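# Push the wrapped bar under the sealing arm

## Task

Push the film-covered bar across the tabletop, without lifting it, until its long axis lies beneath the sealing arm and the sealing arm runs along the bar's centre line.

## Robot and tools

Robot: two arms with five-fingered hands. right_arm has a right hand; left_arm has its mirror-image left hand and sits on the +y side. Arm names do not match image sides. Calibrated bases in the scene frame: left_arm at (+0.006, +0.296, +0.048) m, right_arm at (-0.029, -0.308, +0.037) m, both turned slightly about z.

Frames: the scene frame has its origin at table-top height, halfway between the nominal bases, with +z up and +x pointing out over the table. Fixed cameras and the table use the scene frame. Each arm reports its hand pose, velocities and wrist-camera pose in its own base frame. Pose offsets you send are along the current Hand target's own axes.

Hand point: a spot fixed to the palm, 0.05 m in front of it and 0.15 m from the wrist face. Its +z runs along the straight fingers, +y comes out of the palm, and +x goes across the palm away from the thumb. On the left hand, +x points toward the thumb. Straight fingertips reach 0.06 to 0.07 m past the point and lie 0.06 m behind it along -y. A bracket on the little-finger side of the wrist can strike things.

execute_actions(actions, cameras): actions is a list of actions. Each action is a table of up to 15 rows, and each row is one 1/30 s step. If a table has fewer than 15 rows, its last row repeats. Every row is one flat list of 28 numbers in [-1, 1] covering both arms, in this order:
- left dx, dy, dz, rx, ry, rz
- left grasp a, b, c, then 0, 0, 0
- left force_limit, speed
- the same 14 numbers for the right arm
The six pose numbers are offsets, not poses. They count from that arm's Hand target as it stood when the action began, and every row counts from that same start. Sending the same offset in a later action moves the arm further. 1.0 equals 0.6 m of travel or 180 degrees. rx, ry, rz form a single rotation vector. Six zeros ask again for the current Hand target, which also ends a push.

Grasp numbers, each from -1 to +1: all zero gives an open hand. a curls index and middle and bends the thumb. b curls ring and little. c swings the thumb in front of the palm. To keep a hand as it is, repeat its last a, b, c. force_limit runs from about 0 N at -1 to 10 N at +1 (15 N for the thumb motors). speed rises from almost nothing at -1 to full at +0.48 and stays full up to +1. For a soft grip, close at -0.94 or lower. cameras takes a list of names, ["all"] or []. If you leave it out, images come only with an empty actions list.

move(target, speed, blend, blocking, cameras): drives each hand point in a straight line.
- target: one 28-number row in the layout above, or a list of up to 15 such rows. All rows are offsets from the same starting Hand targets, not chained.
- speed: top path speed in m/s, from 0.002 to 4.3, default 0.25. Turning is capped at twice that value in rad/s.
- blend: corner rounding in metres. 0 means a full stop at each row.
- blocking=false returns after about 0.5 s while the motion continues.
Moves do not steer around obstacles. A move is capped at 10 s. Faster moves lag more and hit harder, and aiming further past a contact presses harder. The result ends with a "move:" line: done, off_target, moving, held or fault, plus limits such as paced (the pose was clipped) or held (steps were withheld).

wait(seconds 0 to 10): lets time pass while the last commands hold. stop(): brakes a running move. zoom_image(camera, region [x0, y0, x1, y1] in pixels, at most 504 by 504): magnifies the newest image from cam_head_left, cam_head_right, cam_high, cam_low, cam_left_wrist or cam_right_wrist. Every camera is 672x504. show_instructions() shows the reference pages. finished_scene(scene=1) ends the scene for good.

Results report:
- end_effector_position in metres and end_effector_quat_wxyz, in the base frame, with Hand target being the last commanded pose after clipping
- joint positions, velocities and torques; torques include the arm's own weight, and joints 3 and 4 wrap at ±28 N m
- motor temperatures
- per-motor hand_measured, hand_stopped_by (moving, target, force, stalled, fault) and hand_load_n (positive when the finger is pushed open)
- step readings, for action calls only

Behaviour to expect: each control step limits the commanded orientation to within 40 degrees of the measured one. Hands often rest 1 to 3 cm short of the command, sometimes 5 cm, usually low. That gap alone is not a sign of contact. To close it, send the missing distance as an offset. Small turns can carry the hand point well away. Avoid paths that pass close to an arm's own base, since they can flip its shoulder posture. Joint ranges in rad: waist ±2.880, shoulder 0 to 3.142, elbow 0 to 3.019, wrist pitch -1.693 to 1.571, wrist yaw ±1.571, wrist roll ±2.094.

What to avoid:
- pushing or knocking the bar off the table; it must stay on the table
- fast impacts or hard presses against fixed or heavy objects
- any contact between the two arms or hands
- heavy loads on fingers
- holding a stretched arm or pressing against an unreachable pose for long; motors heat, a MOTOR HOT line appears near 85 °C, and at 100 °C that arm goes limp for 30 to 60 s
Loose objects may be nudged now and then by an outside disturbance, so check the bar's position before finishing. When you end the scene, the bar must remain in place with the robot no longer acting on it.

Each tool is called after "Request:" as name([rows], argument=value, ...), one row to a line, values as JSON.

Reference images:

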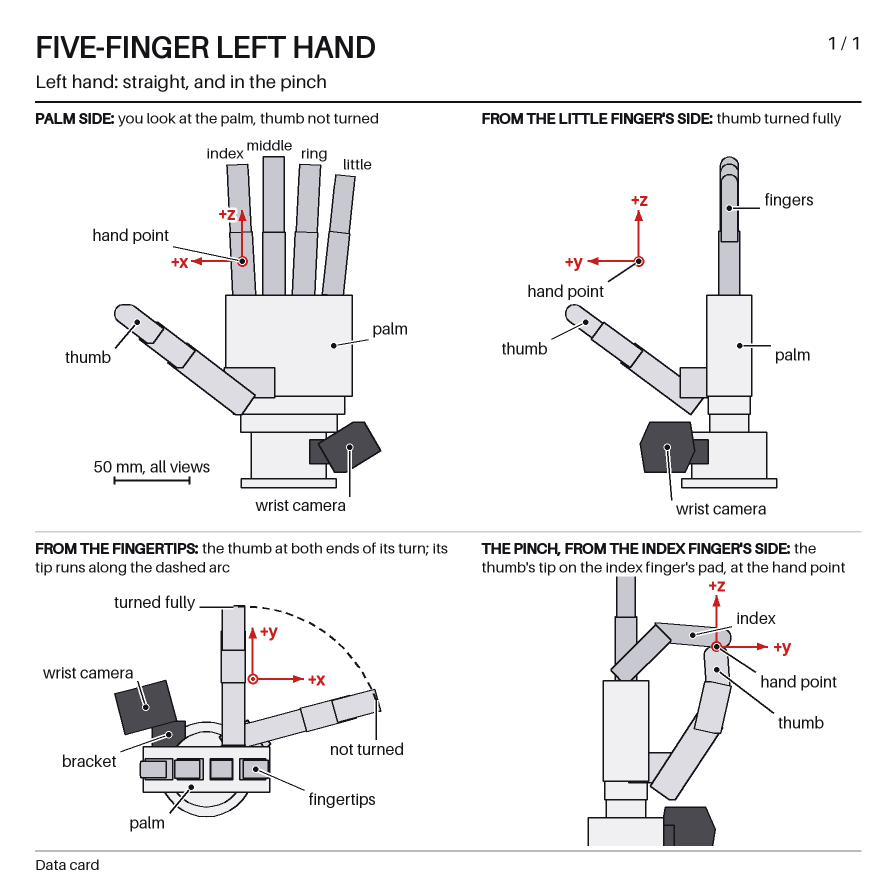

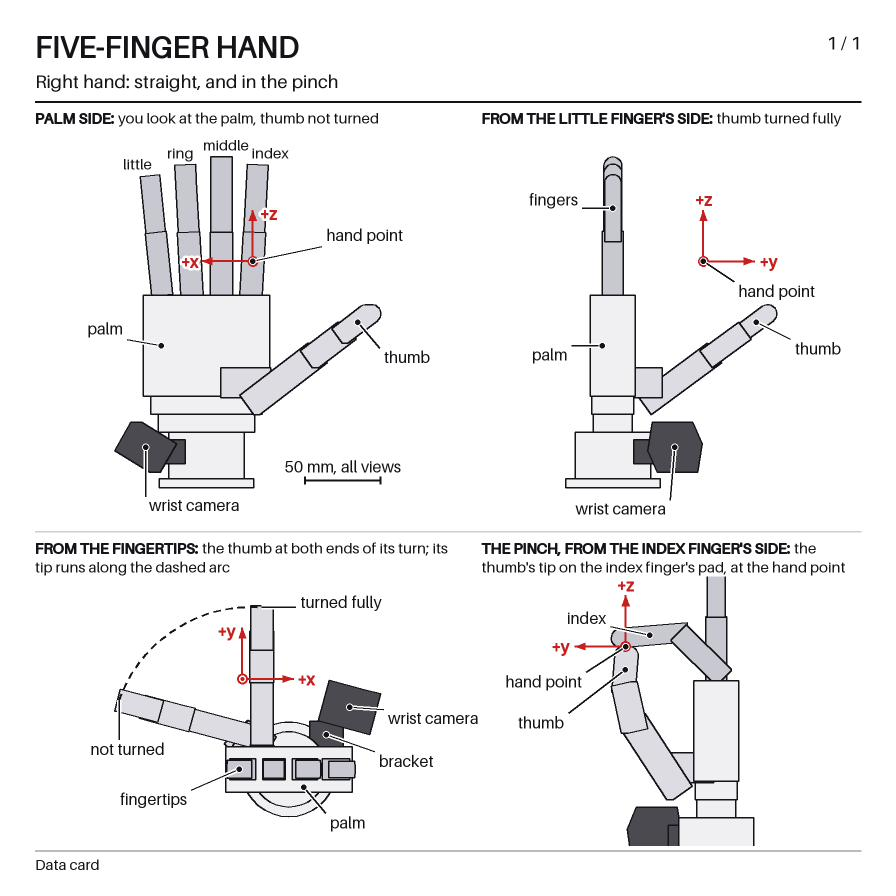

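## Session

Request:
execute_actions(actions=[])

Scene clock: 0.00 s.
left_arm: end_effector_position=(+0.4658, +0.1912, +0.0793) hand_measured=(+1.000, +1.000, +1.000, +1.000, +1.000, +1.000) hand_load_n=(+0.0, +0.0, +0.0, +0.0, +0.0, +0.0) hand_stopped_by=(target, target, target, target, target, target) hand_force_limit=0.00 hand_speed=-0.80 end_effector_quat_wxyz=(-0.017, +0.998, +0.058, -0.012) | right_arm: end_effector_position=(+0.4379, +0.2397, +0.1623) hand_measured=(+1.000, +1.000, +1.000, +1.000, +1.000, +1.000) hand_load_n=(+0.0, +0.0, +0.0, +0.0, +0.0, +0.0) hand_stopped_by=(target, target, target, target, target, target) hand_force_limit=0.00 hand_speed=-0.80 end_effector_quat_wxyz=(-0.015, +0.994, +0.088, +0.068)
Joint positions: left_arm=[0.509 1.714 1.323 -1.186 -0.041 -1.179] | right_arm=[0.602 1.698 1.529 -1.269 0.041 -1.148]
Joint velocities: within noise
Joint torques (N m): no reading
Motor temperatures (°C): left_arm=[33 30 34 32 29 30] | right_arm=[34 30 35 32 30 31]
Heat: left arm: hottest elbow 34 °C; right arm: hottest elbow 35 °C.
Hand target: left_arm +0.4738, +0.1957, +0.0882; -0.022, +0.998, +0.058, -0.001 | right_arm +0.4454, +0.2448, +0.1736; -0.022, +0.993, +0.088, +0.081

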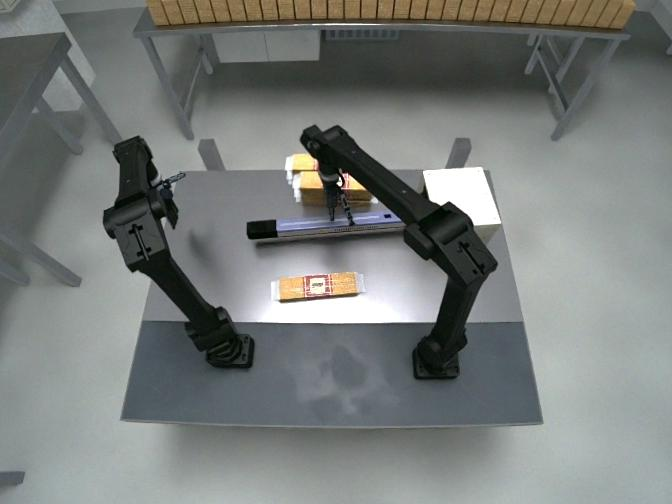

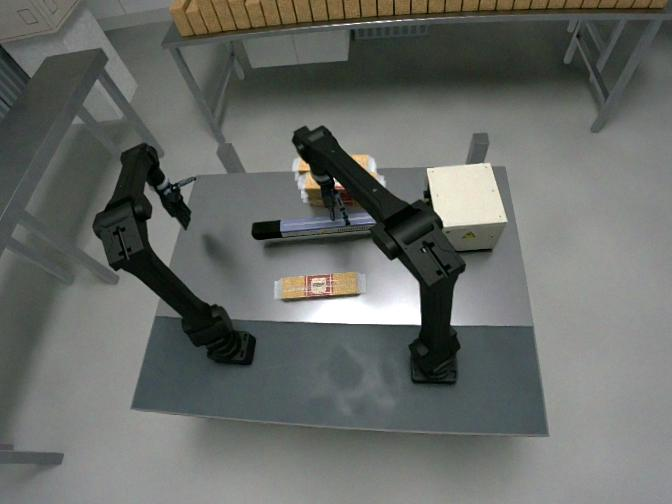

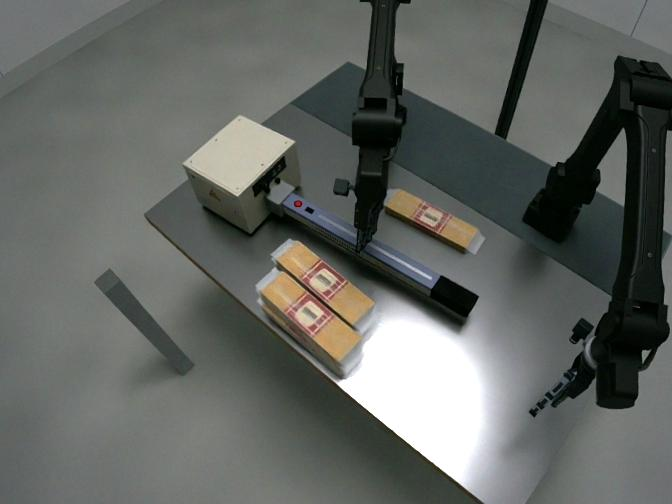

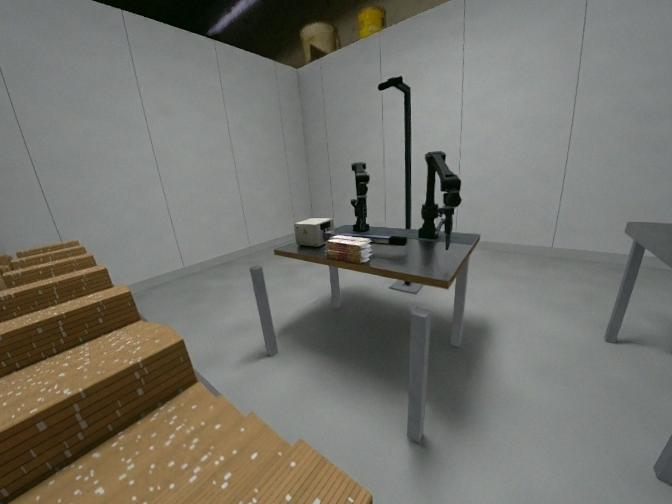

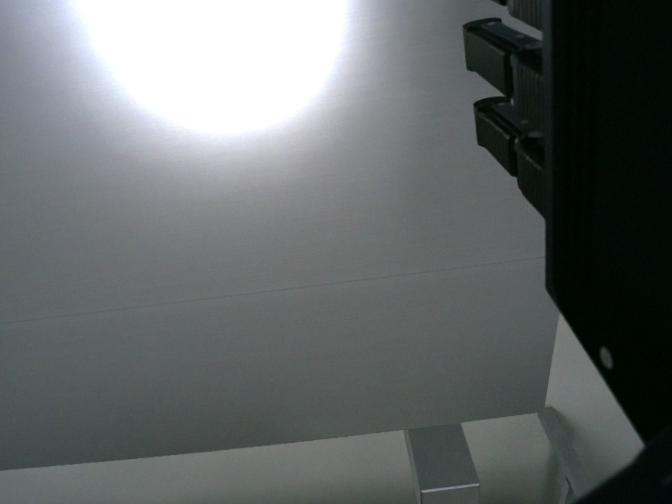

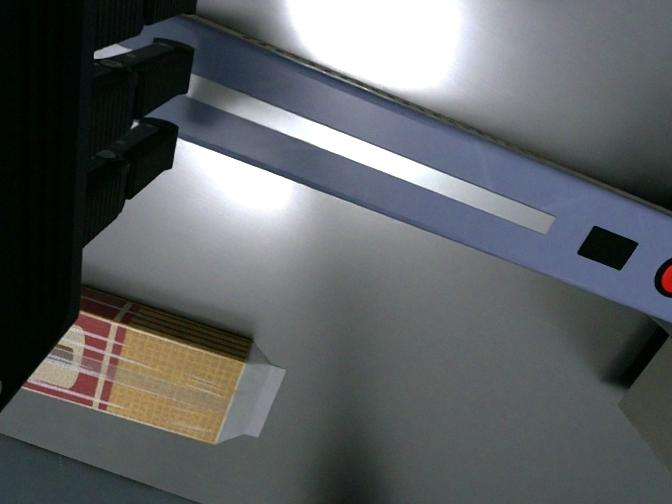

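Request:
zoom_image(camera="cam_head_left", region=[220, 140, 520, 340])

Request:
zoom_image(camera="cam_high", region=[170, 100, 520, 390])

Request:
zoom_image(camera="cam_low", region=[260, 140, 500, 310])

Scaled by 1.680 from the camera's 672x504 image, which has a finer 960x720 frame.

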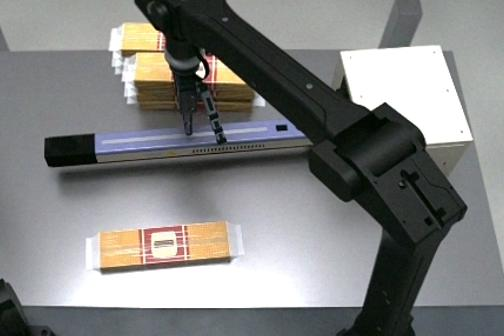

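Scaled by 1.440 from the camera's 672x504 image, which has a finer 960x720 frame.

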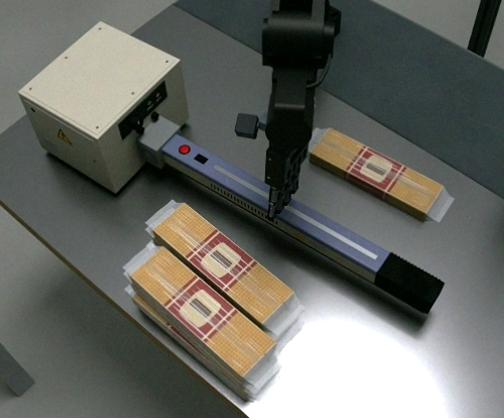

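Scaled by 2.100 from the camera's 672x504 image, which has a finer 960x720 frame.

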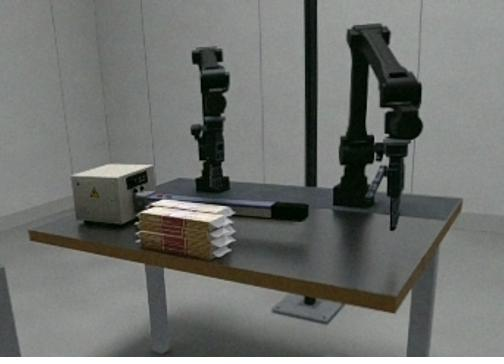

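Request:
move(target=[0,0,0,0,0,0,0,0,0,0,0,0,0,-0.8,-0.4727,-0.326,-0.097,-0.0512,-0.0318,0.5329,0,0,0,0,0,0,0,-0.8], speed=0.4, cameras=["cam_head_left", "cam_high", "cam_right_wrist"])

Scene clock: 96.23 s.
left_arm: end_effector_position=(+0.4658, +0.1912, +0.0793) hand_measured=(+1.000, +1.000, +1.000, +1.000, +1.000, +1.000) hand_load_n=(+0.0, +0.0, +0.0, +0.0, +0.0, +0.0) hand_stopped_by=(target, target, target, target, target, target) hand_force_limit=0.00 hand_speed=-0.80 end_effector_quat_wxyz=(-0.017, +0.998, +0.058, -0.012) | right_arm: end_effector_position=(+0.1329, +0.3865, +0.1870) hand_measured=(+1.000, +1.000, +1.000, +1.000, +1.000, +1.000) hand_load_n=(+0.0, +0.0, +0.0, +0.0, +0.0, +0.0) hand_stopped_by=(target, target, target, target, target, target) hand_force_limit=0.00 hand_speed=-0.80 end_effector_quat_wxyz=(+0.001, +0.729, -0.685, -0.002)
Joint positions: left_arm=[0.509 1.714 1.323 -1.186 -0.041 -1.179] | right_arm=[1.074 1.419 1.261 -1.413 -0.004 1.012]
Joint torques (N m): left_arm=[-1.49 -16.32 7.71 0.21 0.11 0.07] | right_arm=[0.09 -12.75 7.8 0.02 0.19 0.13]
Motor temperatures (°C): left_arm=[33 31 41 32 28 30] | right_arm=[34 33 42 32 30 31]
Heat: left arm: hottest elbow 41 °C; right arm: hottest elbow 42 °C.
Hand target: left_arm +0.4738, +0.1957, +0.0882; -0.022, +0.998, +0.058, -0.001 | right_arm +0.1260, +0.3855, +0.1900; -0.001, +0.731, -0.683, +0.000
Off the commanded pose: left_arm 0.013 m, 1 deg | right_arm 0.008 m, 0 deg.
move: off_target (left_arm)
Images, in order (width x height): cam_head_left 672x504, cam_high 672x504, cam_right_wrist 672x504.

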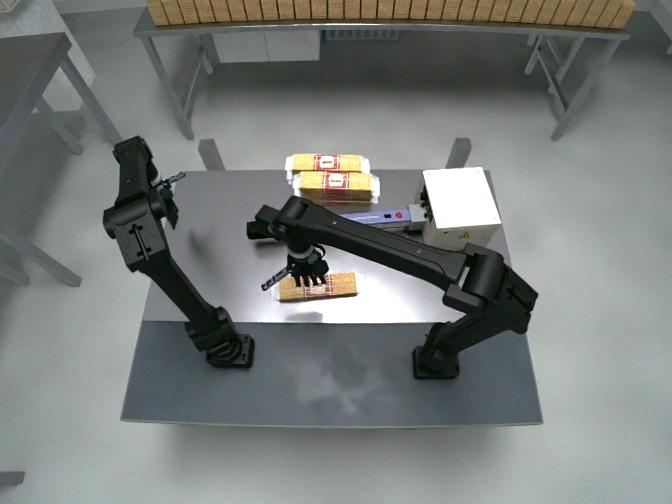

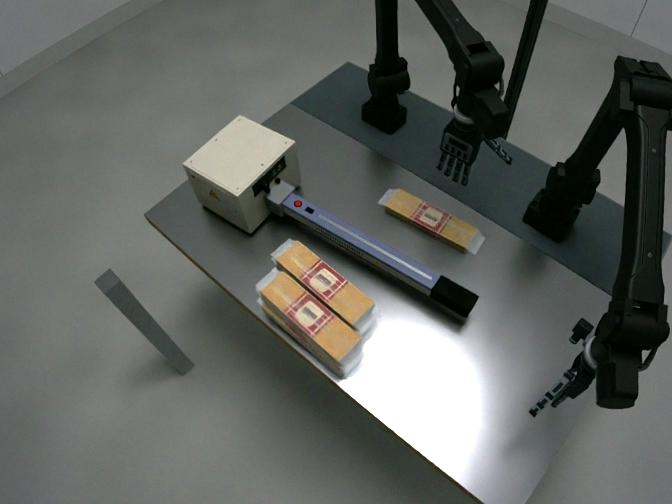

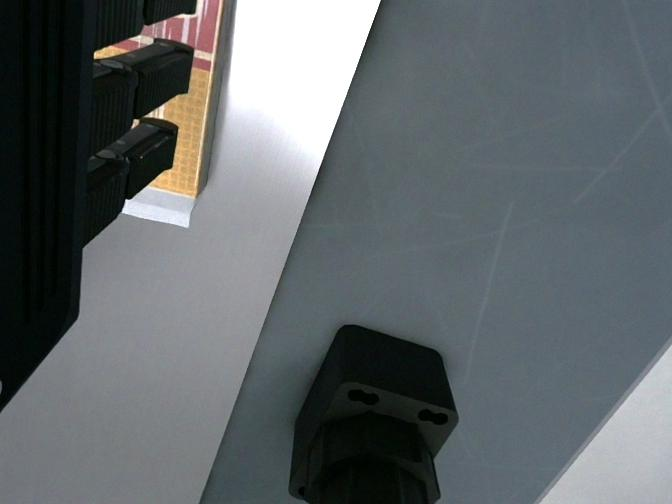

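Request:
move(target=[0,0,0,0,0,0,0,0,0,0,0,0,0,-0.8,0.0197,0.0665,0.1783,0.0829,0,-0.0033,0,0,0,0,0,0,0,-0.8], speed=0.2, cameras=["cam_head_left", "cam_head_right", "cam_high", "cam_right_wrist"])

Scene clock: 124.20 s.
left_arm: end_effector_position=(+0.4658, +0.1912, +0.0793) hand_measured=(+1.000, +1.000, +1.000, +1.000, +1.000, +1.000) hand_load_n=(+0.0, +0.0, +0.0, +0.0, +0.0, +0.0) hand_stopped_by=(target, target, target, target, target, target) hand_force_limit=0.00 hand_speed=-0.80 end_effector_quat_wxyz=(-0.017, +0.998, +0.058, -0.012) | right_arm: end_effector_position=(+0.0909, +0.3676, +0.0800) hand_measured=(+1.000, +1.000, +1.000, +1.000, +1.000, +1.000) hand_load_n=(+0.0, +0.0, +0.0, +0.0, -0.5, +0.0) hand_stopped_by=(target, target, target, target, target, target) hand_force_limit=0.00 hand_speed=-0.80 end_effector_quat_wxyz=(-0.086, +0.727, -0.675, +0.092)
Joint positions: left_arm=[0.509 1.714 1.323 -1.186 -0.041 -1.179] | right_arm=[1.279 1.344 0.919 -1.071 0.241 1.195]
Joint torques (N m): left_arm=[-1.55 -16.26 7.71 0.21 0.11 0.07] | right_arm=[0.62 -11.22 7.46 0.91 0.47 0.17]
Heat: left arm: hottest elbow 41 °C; right arm: hottest elbow 41 °C.
Hand target: left_arm +0.4738, +0.1957, +0.0882; -0.022, +0.998, +0.058, -0.001 | right_arm +0.0870, +0.3712, +0.0831; -0.096, +0.728, -0.673, +0.088
Off the commanded pose: left_arm 0.013 m, 1 deg | right_arm 0.006 m, 1 deg.
move: off_target (left_arm)
Images, in order (width x height): cam_head_left 672x504, cam_head_right 672x504, cam_high 672x504, cam_right_wrist 672x504.

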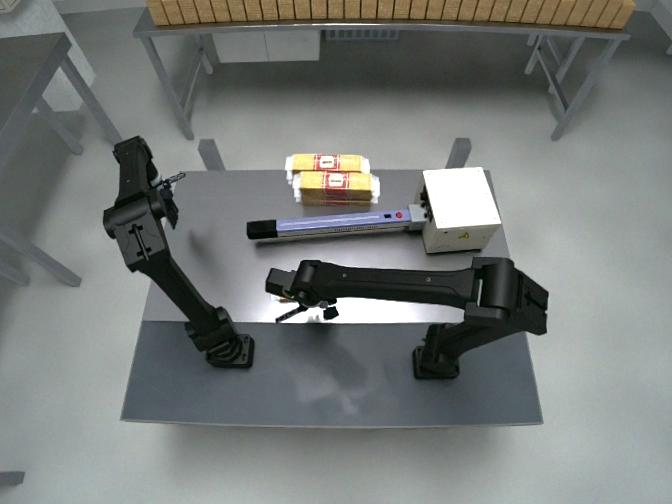

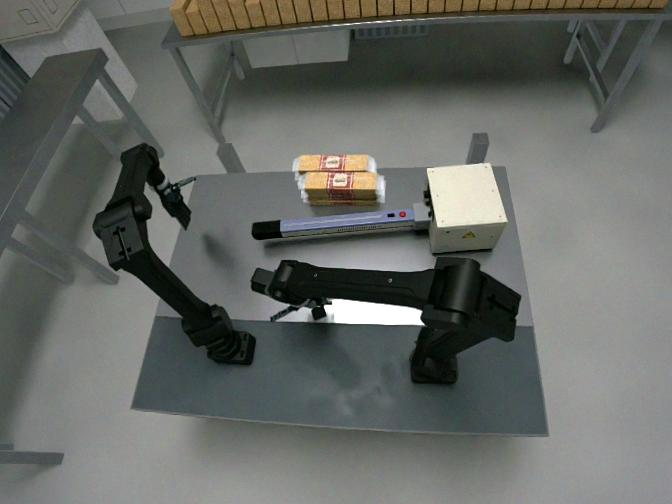

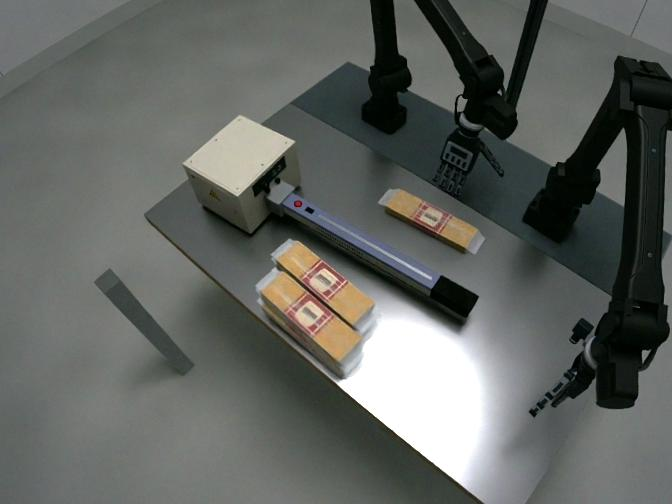

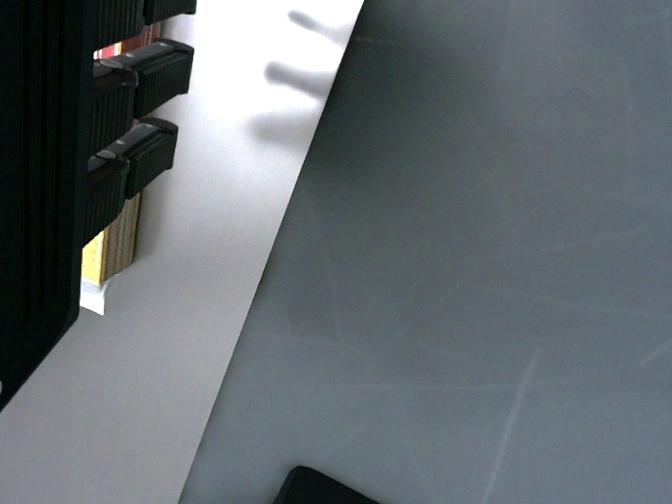

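Request:
move(target=[0,0,0,0,0,0,0,0,0,0,0,0,0,-0.8,0,0.0181,0.0676,0,0,0,0,0,0,0,0,0,0,-0.8], speed=0.1, cameras=["cam_high", "cam_right_wrist"])

Scene clock: 136.00 s.
left_arm: end_effector_position=(+0.4658, +0.1912, +0.0793) hand_measured=(+1.000, +1.000, +1.000, +1.000, +1.000, +1.000) hand_load_n=(+0.0, +0.0, +0.0, +0.0, +0.0, +0.0) hand_stopped_by=(target, target, target, target, target, target) hand_force_limit=0.00 hand_speed=-0.80 end_effector_quat_wxyz=(-0.017, +0.998, +0.058, -0.012) | right_arm: end_effector_position=(+0.0911, +0.3678, +0.0429) hand_measured=(+1.000, +1.000, +1.000, +1.000, +1.000, +1.000) hand_load_n=(-0.5, +0.0, +0.0, +0.0, +0.0, +0.0) hand_stopped_by=(target, target, target, target, target, target) hand_force_limit=0.00 hand_speed=-0.80 end_effector_quat_wxyz=(-0.092, +0.726, -0.675, +0.089)
Joint positions: left_arm=[0.509 1.714 1.323 -1.186 -0.041 -1.179] | right_arm=[1.279 1.386 0.849 -0.945 0.241 1.196]
Joint torques (N m): left_arm=[-1.55 -16.26 7.71 0.21 0.11 0.06] | right_arm=[0.32 -9.7 7.2 0.99 0.46 0.14]
Heat: left arm: hottest elbow 41 °C; right arm: hottest elbow 41 °C.
Hand target: left_arm +0.4738, +0.1957, +0.0882; -0.022, +0.998, +0.058, -0.001 | right_arm +0.0869, +0.3711, +0.0409; -0.095, +0.728, -0.673, +0.089
Off the commanded pose: left_arm 0.013 m, 1 deg | right_arm 0.006 m, 1 deg.
move: off_target (left_arm)
Images, in order (width x height): cam_high 672x504, cam_right_wrist 672x504.

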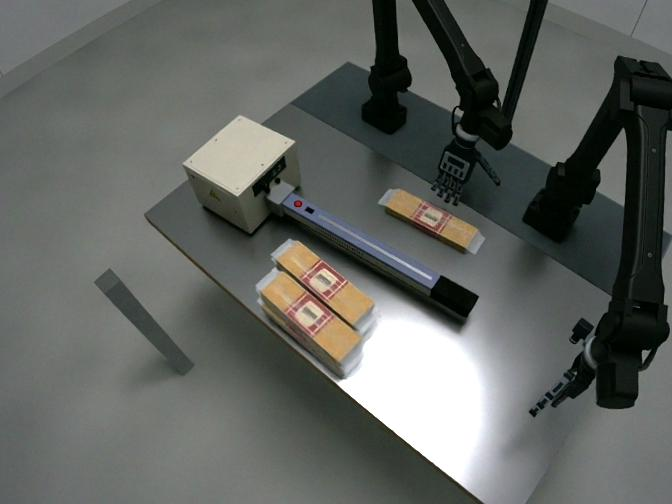

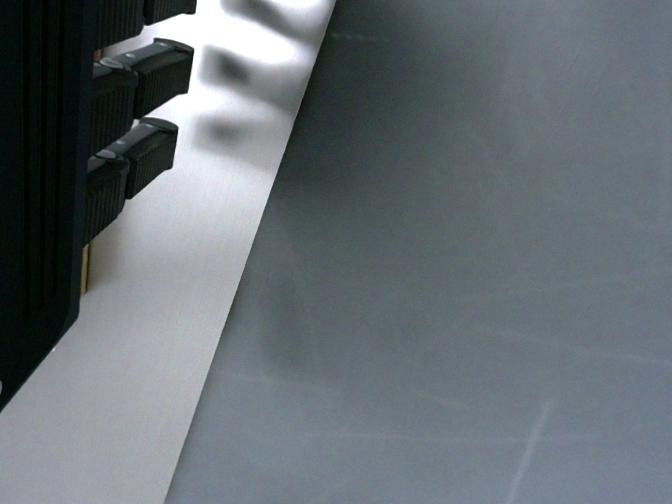

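Request:
zoom_image(camera="cam_high", region=[370, 120, 520, 270])

Scaled by 3.360 from the camera's 672x504 image, which has a finer 960x720 frame.

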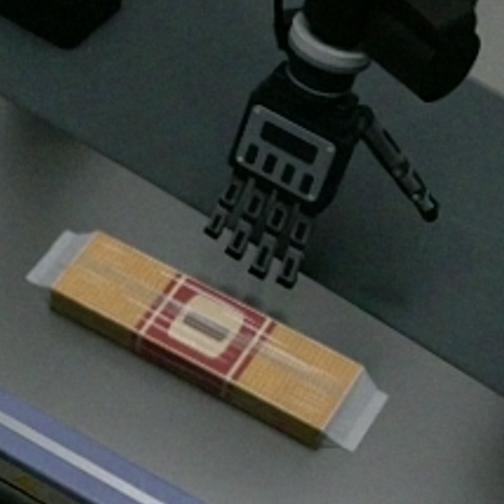

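Request:
move(target=[0,0,0,0,0,0,0,0,0,0,0,0,0,-0.8,0,0.006,0.0225,0,0,0,0,0,0,0,0,0,0,-0.8], speed=0.05, cameras=["cam_high", "cam_right_wrist"])

Request:
zoom_image(camera="cam_high", region=[370, 120, 520, 270])

Scene clock: 142.30 s.
left_arm: end_effector_position=(+0.4658, +0.1912, +0.0793) hand_measured=(+1.000, +1.000, +1.000, +1.000, +1.000, +1.000) hand_load_n=(+0.0, +0.0, +0.0, +0.0, +0.0, +0.0) hand_stopped_by=(target, target, target, target, target, target) hand_force_limit=0.00 hand_speed=-0.80 end_effector_quat_wxyz=(-0.017, +0.998, +0.058, -0.012) | right_arm: end_effector_position=(+0.0914, +0.3690, +0.0304) hand_measured=(+1.000, +1.000, +1.000, +1.000, +1.000, +1.000) hand_load_n=(+0.0, +0.0, +0.0, +0.0, +0.0, +0.0) hand_stopped_by=(target, target, target, target, target, target) hand_force_limit=0.00 hand_speed=-0.80 end_effector_quat_wxyz=(-0.094, +0.726, -0.675, +0.088)
Joint positions: left_arm=[0.509 1.714 1.323 -1.186 -0.041 -1.179] | right_arm=[1.279 1.407 0.831 -0.902 0.241 1.196]
Joint torques (N m): left_arm=[-1.55 -16.21 7.71 0.21 0.11 0.07] | right_arm=[0.32 -10.4 6.95 0.9 0.44 0.11]
Heat: left arm: hottest elbow 41 °C; right arm: hottest elbow 40 °C.
Hand target: left_arm +0.4738, +0.1957, +0.0882; -0.022, +0.998, +0.058, -0.001 | right_arm +0.0870, +0.3712, +0.0270; -0.096, +0.728, -0.673, +0.089
Off the commanded pose: left_arm 0.013 m, 1 deg | right_arm 0.006 m, 0 deg.
move: off_target (left_arm)
Images, in order (width x height): cam_high 672x504, cam_right_wrist 672x504.

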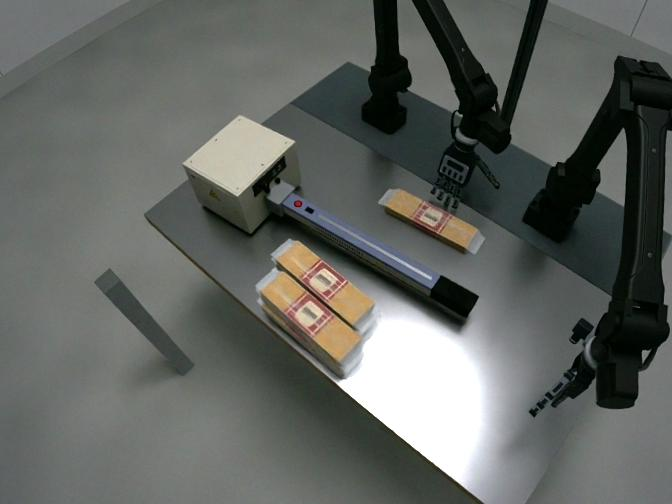

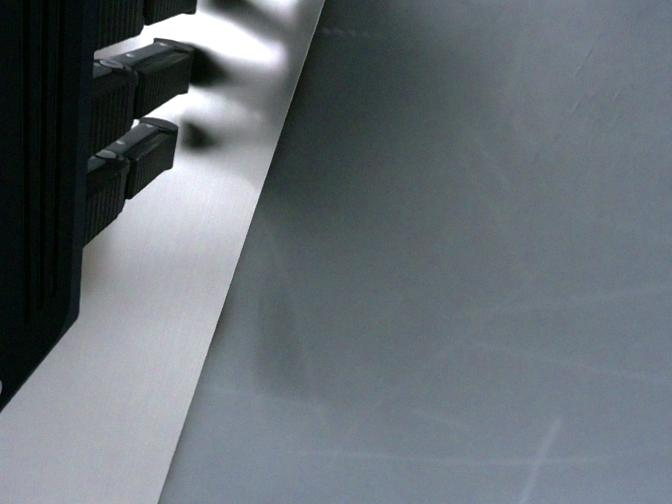

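Scaled by 3.360 from the camera's 672x504 image, which has a finer 960x720 frame.

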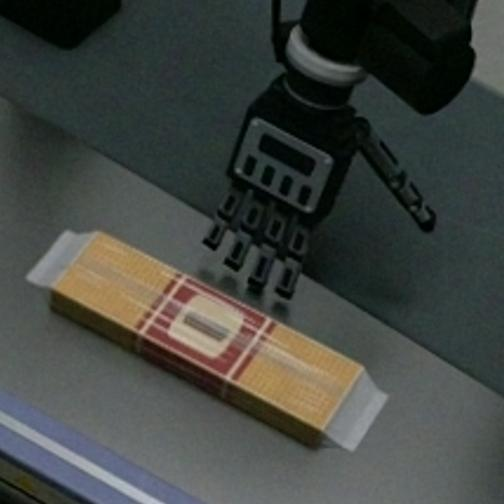

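Request:
move(target=[0,0,0,0,0,0,0,0,0,0,0,0,0,-0.8,0,0.0043,0.0161,0,0,0,0,0,0,0,0,0,0,-0.8], speed=0.04, cameras=["cam_high", "cam_right_wrist"])

Request:
zoom_image(camera="cam_high", region=[370, 120, 520, 270])

Scene clock: 147.23 s.
left_arm: end_effector_position=(+0.4658, +0.1912, +0.0793) hand_measured=(+1.000, +1.000, +1.000, +1.000, +1.000, +1.000) hand_load_n=(+0.0, +0.0, +0.0, +0.0, +0.0, +0.0) hand_stopped_by=(target, target, target, target, target, target) hand_force_limit=0.00 hand_speed=-0.80 end_effector_quat_wxyz=(-0.017, +0.998, +0.058, -0.012) | right_arm: end_effector_position=(+0.0917, +0.3701, +0.0265) hand_measured=(+1.000, +1.000, +1.000, +1.000, +1.000, +1.000) hand_load_n=(+0.0, +0.0, -0.5, +0.0, +0.0, +0.0) hand_stopped_by=(target, target, target, target, target, target) hand_force_limit=0.00 hand_speed=-0.80 end_effector_quat_wxyz=(-0.097, +0.726, -0.675, +0.087)
Joint positions: left_arm=[0.509 1.714 1.323 -1.186 -0.041 -1.179] | right_arm=[1.28 1.412 0.824 -0.884 0.243 1.196]
Joint torques (N m): left_arm=[-1.55 -16.32 7.71 0.21 0.11 0.06] | right_arm=[-0.15 -9.41 6.57 1.48 0.37 0.2]
Heat: left arm: hottest elbow 41 °C; right arm: hottest elbow 40 °C.
Hand target: left_arm +0.4738, +0.1957, +0.0882; -0.022, +0.998, +0.058, -0.001 | right_arm +0.0870, +0.3711, +0.0170; -0.096, +0.728, -0.673, +0.088
Off the commanded pose: left_arm 0.013 m, 1 deg | right_arm 0.011 m, 0 deg.
move: off_target (left_arm, right_arm)
Images, in order (width x height): cam_high 672x504, cam_right_wrist 672x504.

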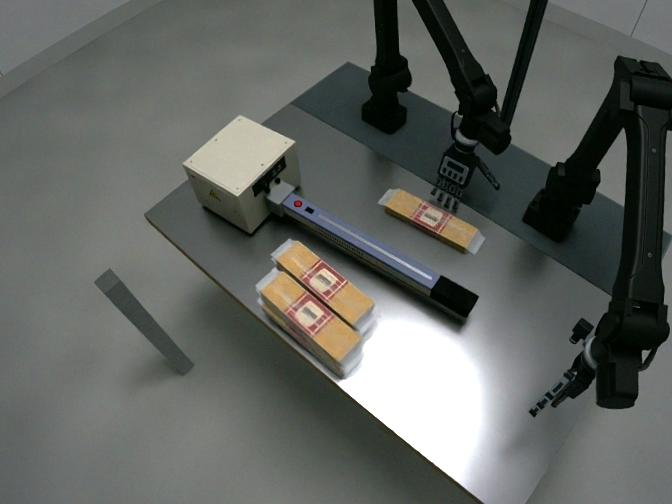

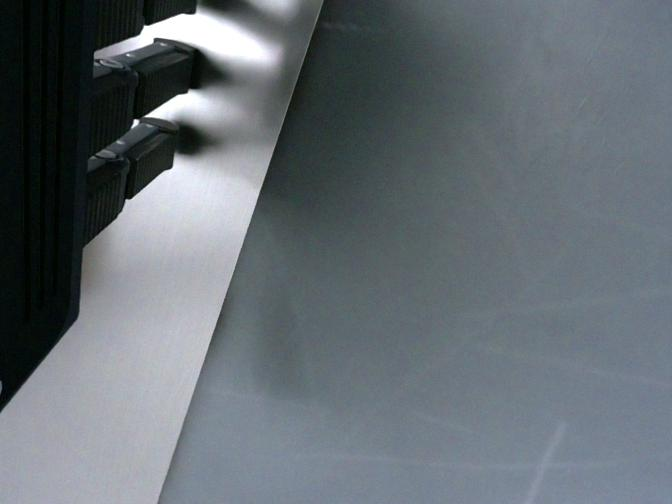

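Scaled by 3.360 from the camera's 672x504 image, which has a finer 960x720 frame.

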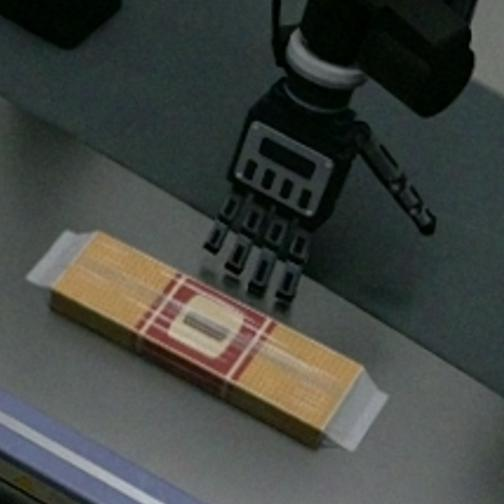

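Request:
move(target=[0,0,0,0,0,0,0,0,0,0,0,0,0,-0.8,0,-0.1948,0.0452,0,0,0,0,0,0,0,0,0,0,-0.8], speed=0.08, cameras=["cam_head_left", "cam_high", "cam_right_wrist"])

Request:
zoom_image(camera="cam_high", region=[340, 130, 520, 310])

Scene clock: 157.73 s.
left_arm: end_effector_position=(+0.4658, +0.1912, +0.0793) hand_measured=(+1.000, +1.000, +1.000, +1.000, +1.000, +1.000) hand_load_n=(+0.0, +0.0, +0.0, +0.0, +0.0, +0.0) hand_stopped_by=(target, target, target, target, target, target) hand_force_limit=0.00 hand_speed=-0.80 end_effector_quat_wxyz=(-0.017, +0.998, +0.058, -0.012) | right_arm: end_effector_position=(+0.1870, +0.3785, +0.0286) hand_measured=(+1.000, +1.000, +1.000, +1.000, +1.000, +1.000) hand_load_n=(+0.0, +0.0, -2.5, +0.0, +0.0, +0.0) hand_stopped_by=(target, target, target, target, target, target) hand_force_limit=0.00 hand_speed=-0.80 end_effector_quat_wxyz=(-0.098, +0.736, -0.665, +0.080)
Joint positions: left_arm=[0.509 1.714 1.323 -1.186 -0.041 -1.179] | right_arm=[1.049 1.514 0.937 -0.834 0.198 0.931]
Joint torques (N m): left_arm=[-1.49 -16.26 7.72 0.21 0.11 0.07] | right_arm=[-3.43 -9.35 9.26 1.29 0.78 -0.04]
Heat: left arm: hottest elbow 42 °C; right arm: hottest elbow 40 °C.
Hand target: left_arm +0.4738, +0.1957, +0.0882; -0.022, +0.998, +0.058, -0.001 | right_arm +0.2065, +0.3806, +0.0210; -0.096, +0.728, -0.673, +0.089
Off the commanded pose: left_arm 0.013 m, 1 deg | right_arm 0.021 m, 2 deg.
move: off_target (left_arm, right_arm)
Images, in order (width x height): cam_head_left 672x504, cam_high 672x504, cam_right_wrist 672x504.

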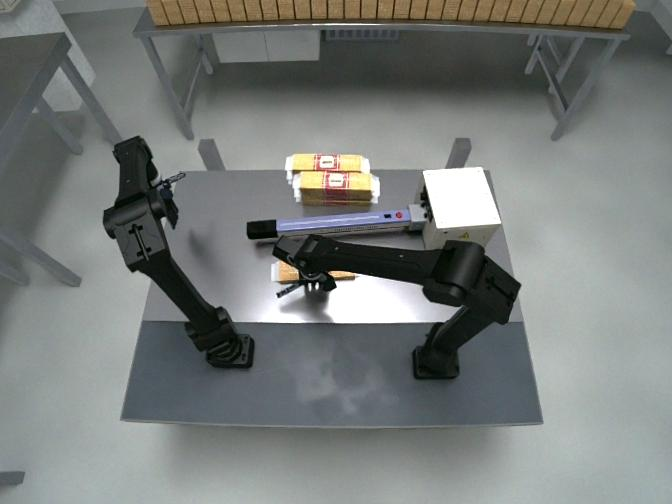

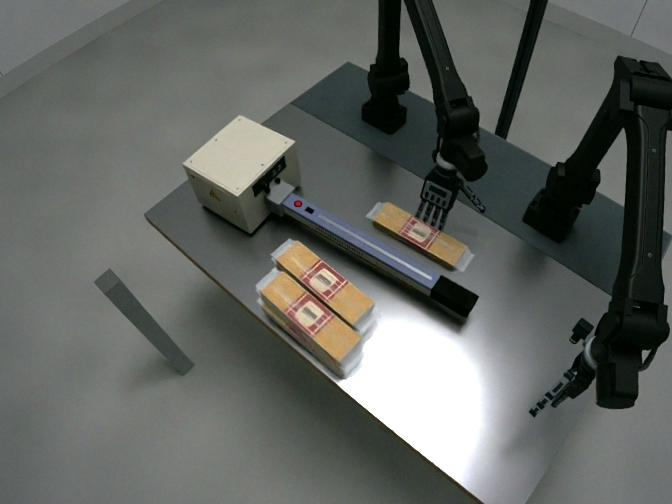

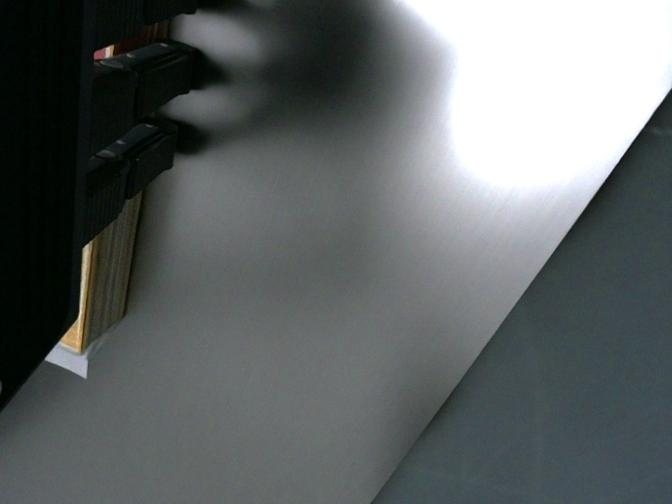

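Scaled by 2.800 from the camera's 672x504 image, which has a finer 960x720 frame.

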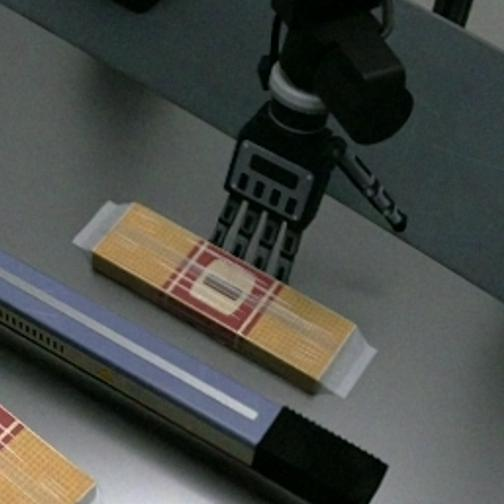

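Request:
move([
  [0,0,0,0,0,0,0,0,0,0,0,0,0,-0.8,0.0295,0.0598,-0.0212,0,0,0,0,0,0,0,0,0,0,-0.8],
  [0,0,0,0,0,0,0,0,0,0,0,0,0,-0.8,0.0280,-0.1255,0.0302,0,0,0,0,0,0,0,0,0,0,-0.8],
], speed=0.08, cameras=["cam_head_left", "cam_high", "cam_right_wrist"])

Request:
zoom_image(camera="cam_high", region=[340, 150, 500, 330])

Scene clock: 174.30 s.
left_arm: end_effector_position=(+0.4658, +0.1912, +0.0793) hand_measured=(+1.000, +1.000, +1.000, +1.000, +1.000, +1.000) hand_load_n=(+0.0, -0.5, +0.0, +0.0, +0.0, +0.0) hand_stopped_by=(target, target, target, target, target, target) hand_force_limit=0.00 hand_speed=-0.80 end_effector_quat_wxyz=(-0.017, +0.998, +0.058, -0.012) | right_arm: end_effector_position=(+0.2625, +0.3686, +0.0305) hand_measured=(+1.000, +1.000, +1.000, +1.000, +1.000, +1.000) hand_load_n=(+0.0, +0.0, -2.5, +0.0, +0.0, +0.0) hand_stopped_by=(target, target, target, target, target, target) hand_force_limit=0.00 hand_speed=-0.80 end_effector_quat_wxyz=(-0.095, +0.737, -0.664, +0.081)
Joint positions: left_arm=[0.509 1.714 1.323 -1.186 -0.041 -1.179] | right_arm=[0.887 1.593 1.037 -0.831 0.171 0.767]
Joint torques (N m): left_arm=[-1.55 -16.26 7.69 0.21 0.11 0.07] | right_arm=[-2.9 -10.29 9.69 1.4 0.81 -0.01]
Heat: left arm: hottest elbow 42 °C; right arm: hottest elbow 40 °C.
Hand target: left_arm +0.4738, +0.1957, +0.0882; -0.022, +0.998, +0.058, -0.001 | right_arm +0.2852, +0.3699, +0.0230; -0.096, +0.728, -0.673, +0.089
Off the commanded pose: left_arm 0.013 m, 1 deg | right_arm 0.024 m, 2 deg.
move: off_target (left_arm, right_arm)
Images, in order (width x height): cam_head_left 672x504, cam_high 672x504, cam_right_wrist 672x504.

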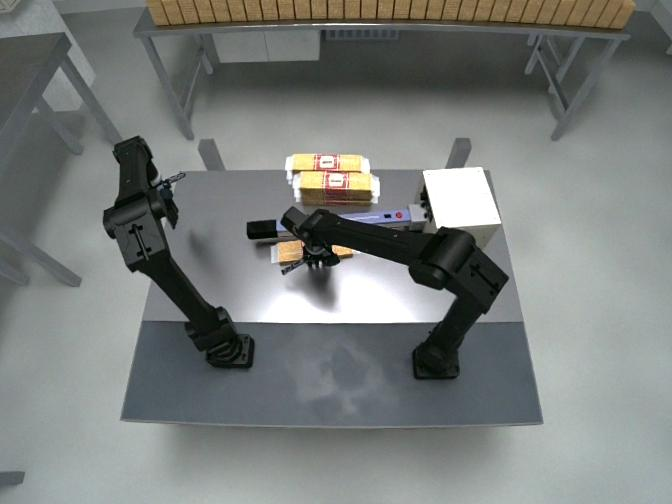

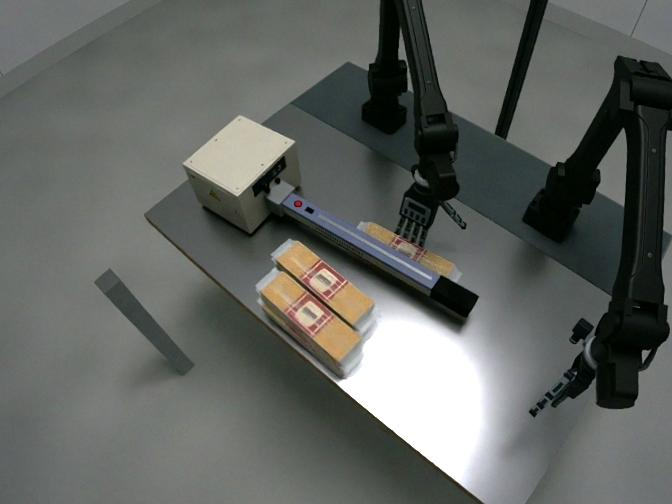

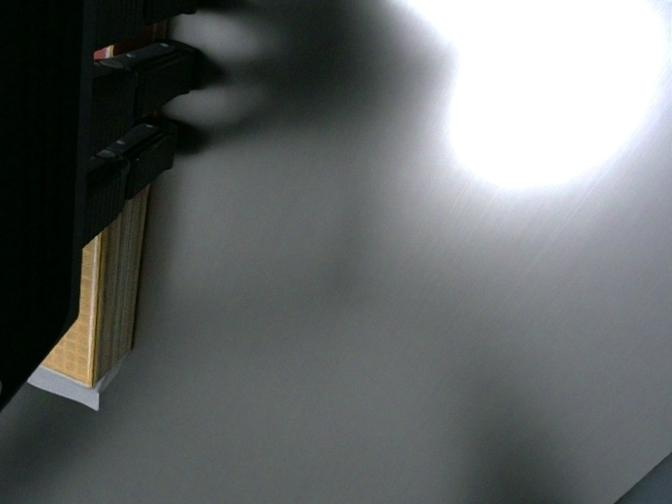

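Scaled by 2.800 from the camera's 672x504 image, which has a finer 960x720 frame.

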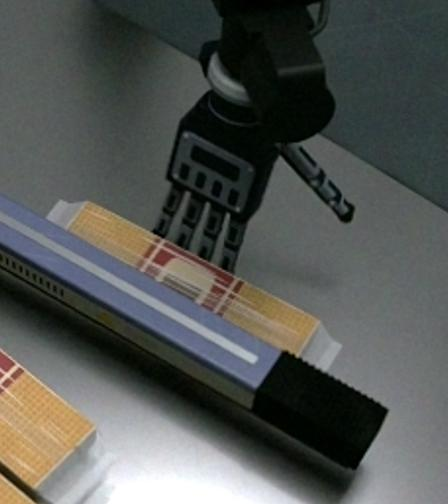

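Request:
zoom_image(camera="cam_head_left", region=[230, 190, 410, 300])

Scaled by 2.800 from the camera's 672x504 image, which has a finer 960x720 frame.

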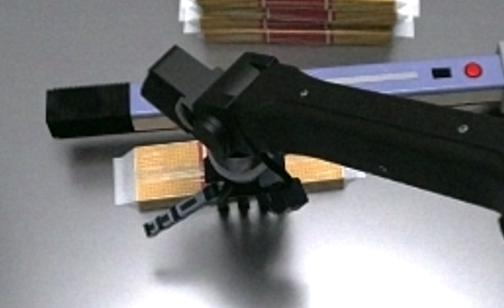

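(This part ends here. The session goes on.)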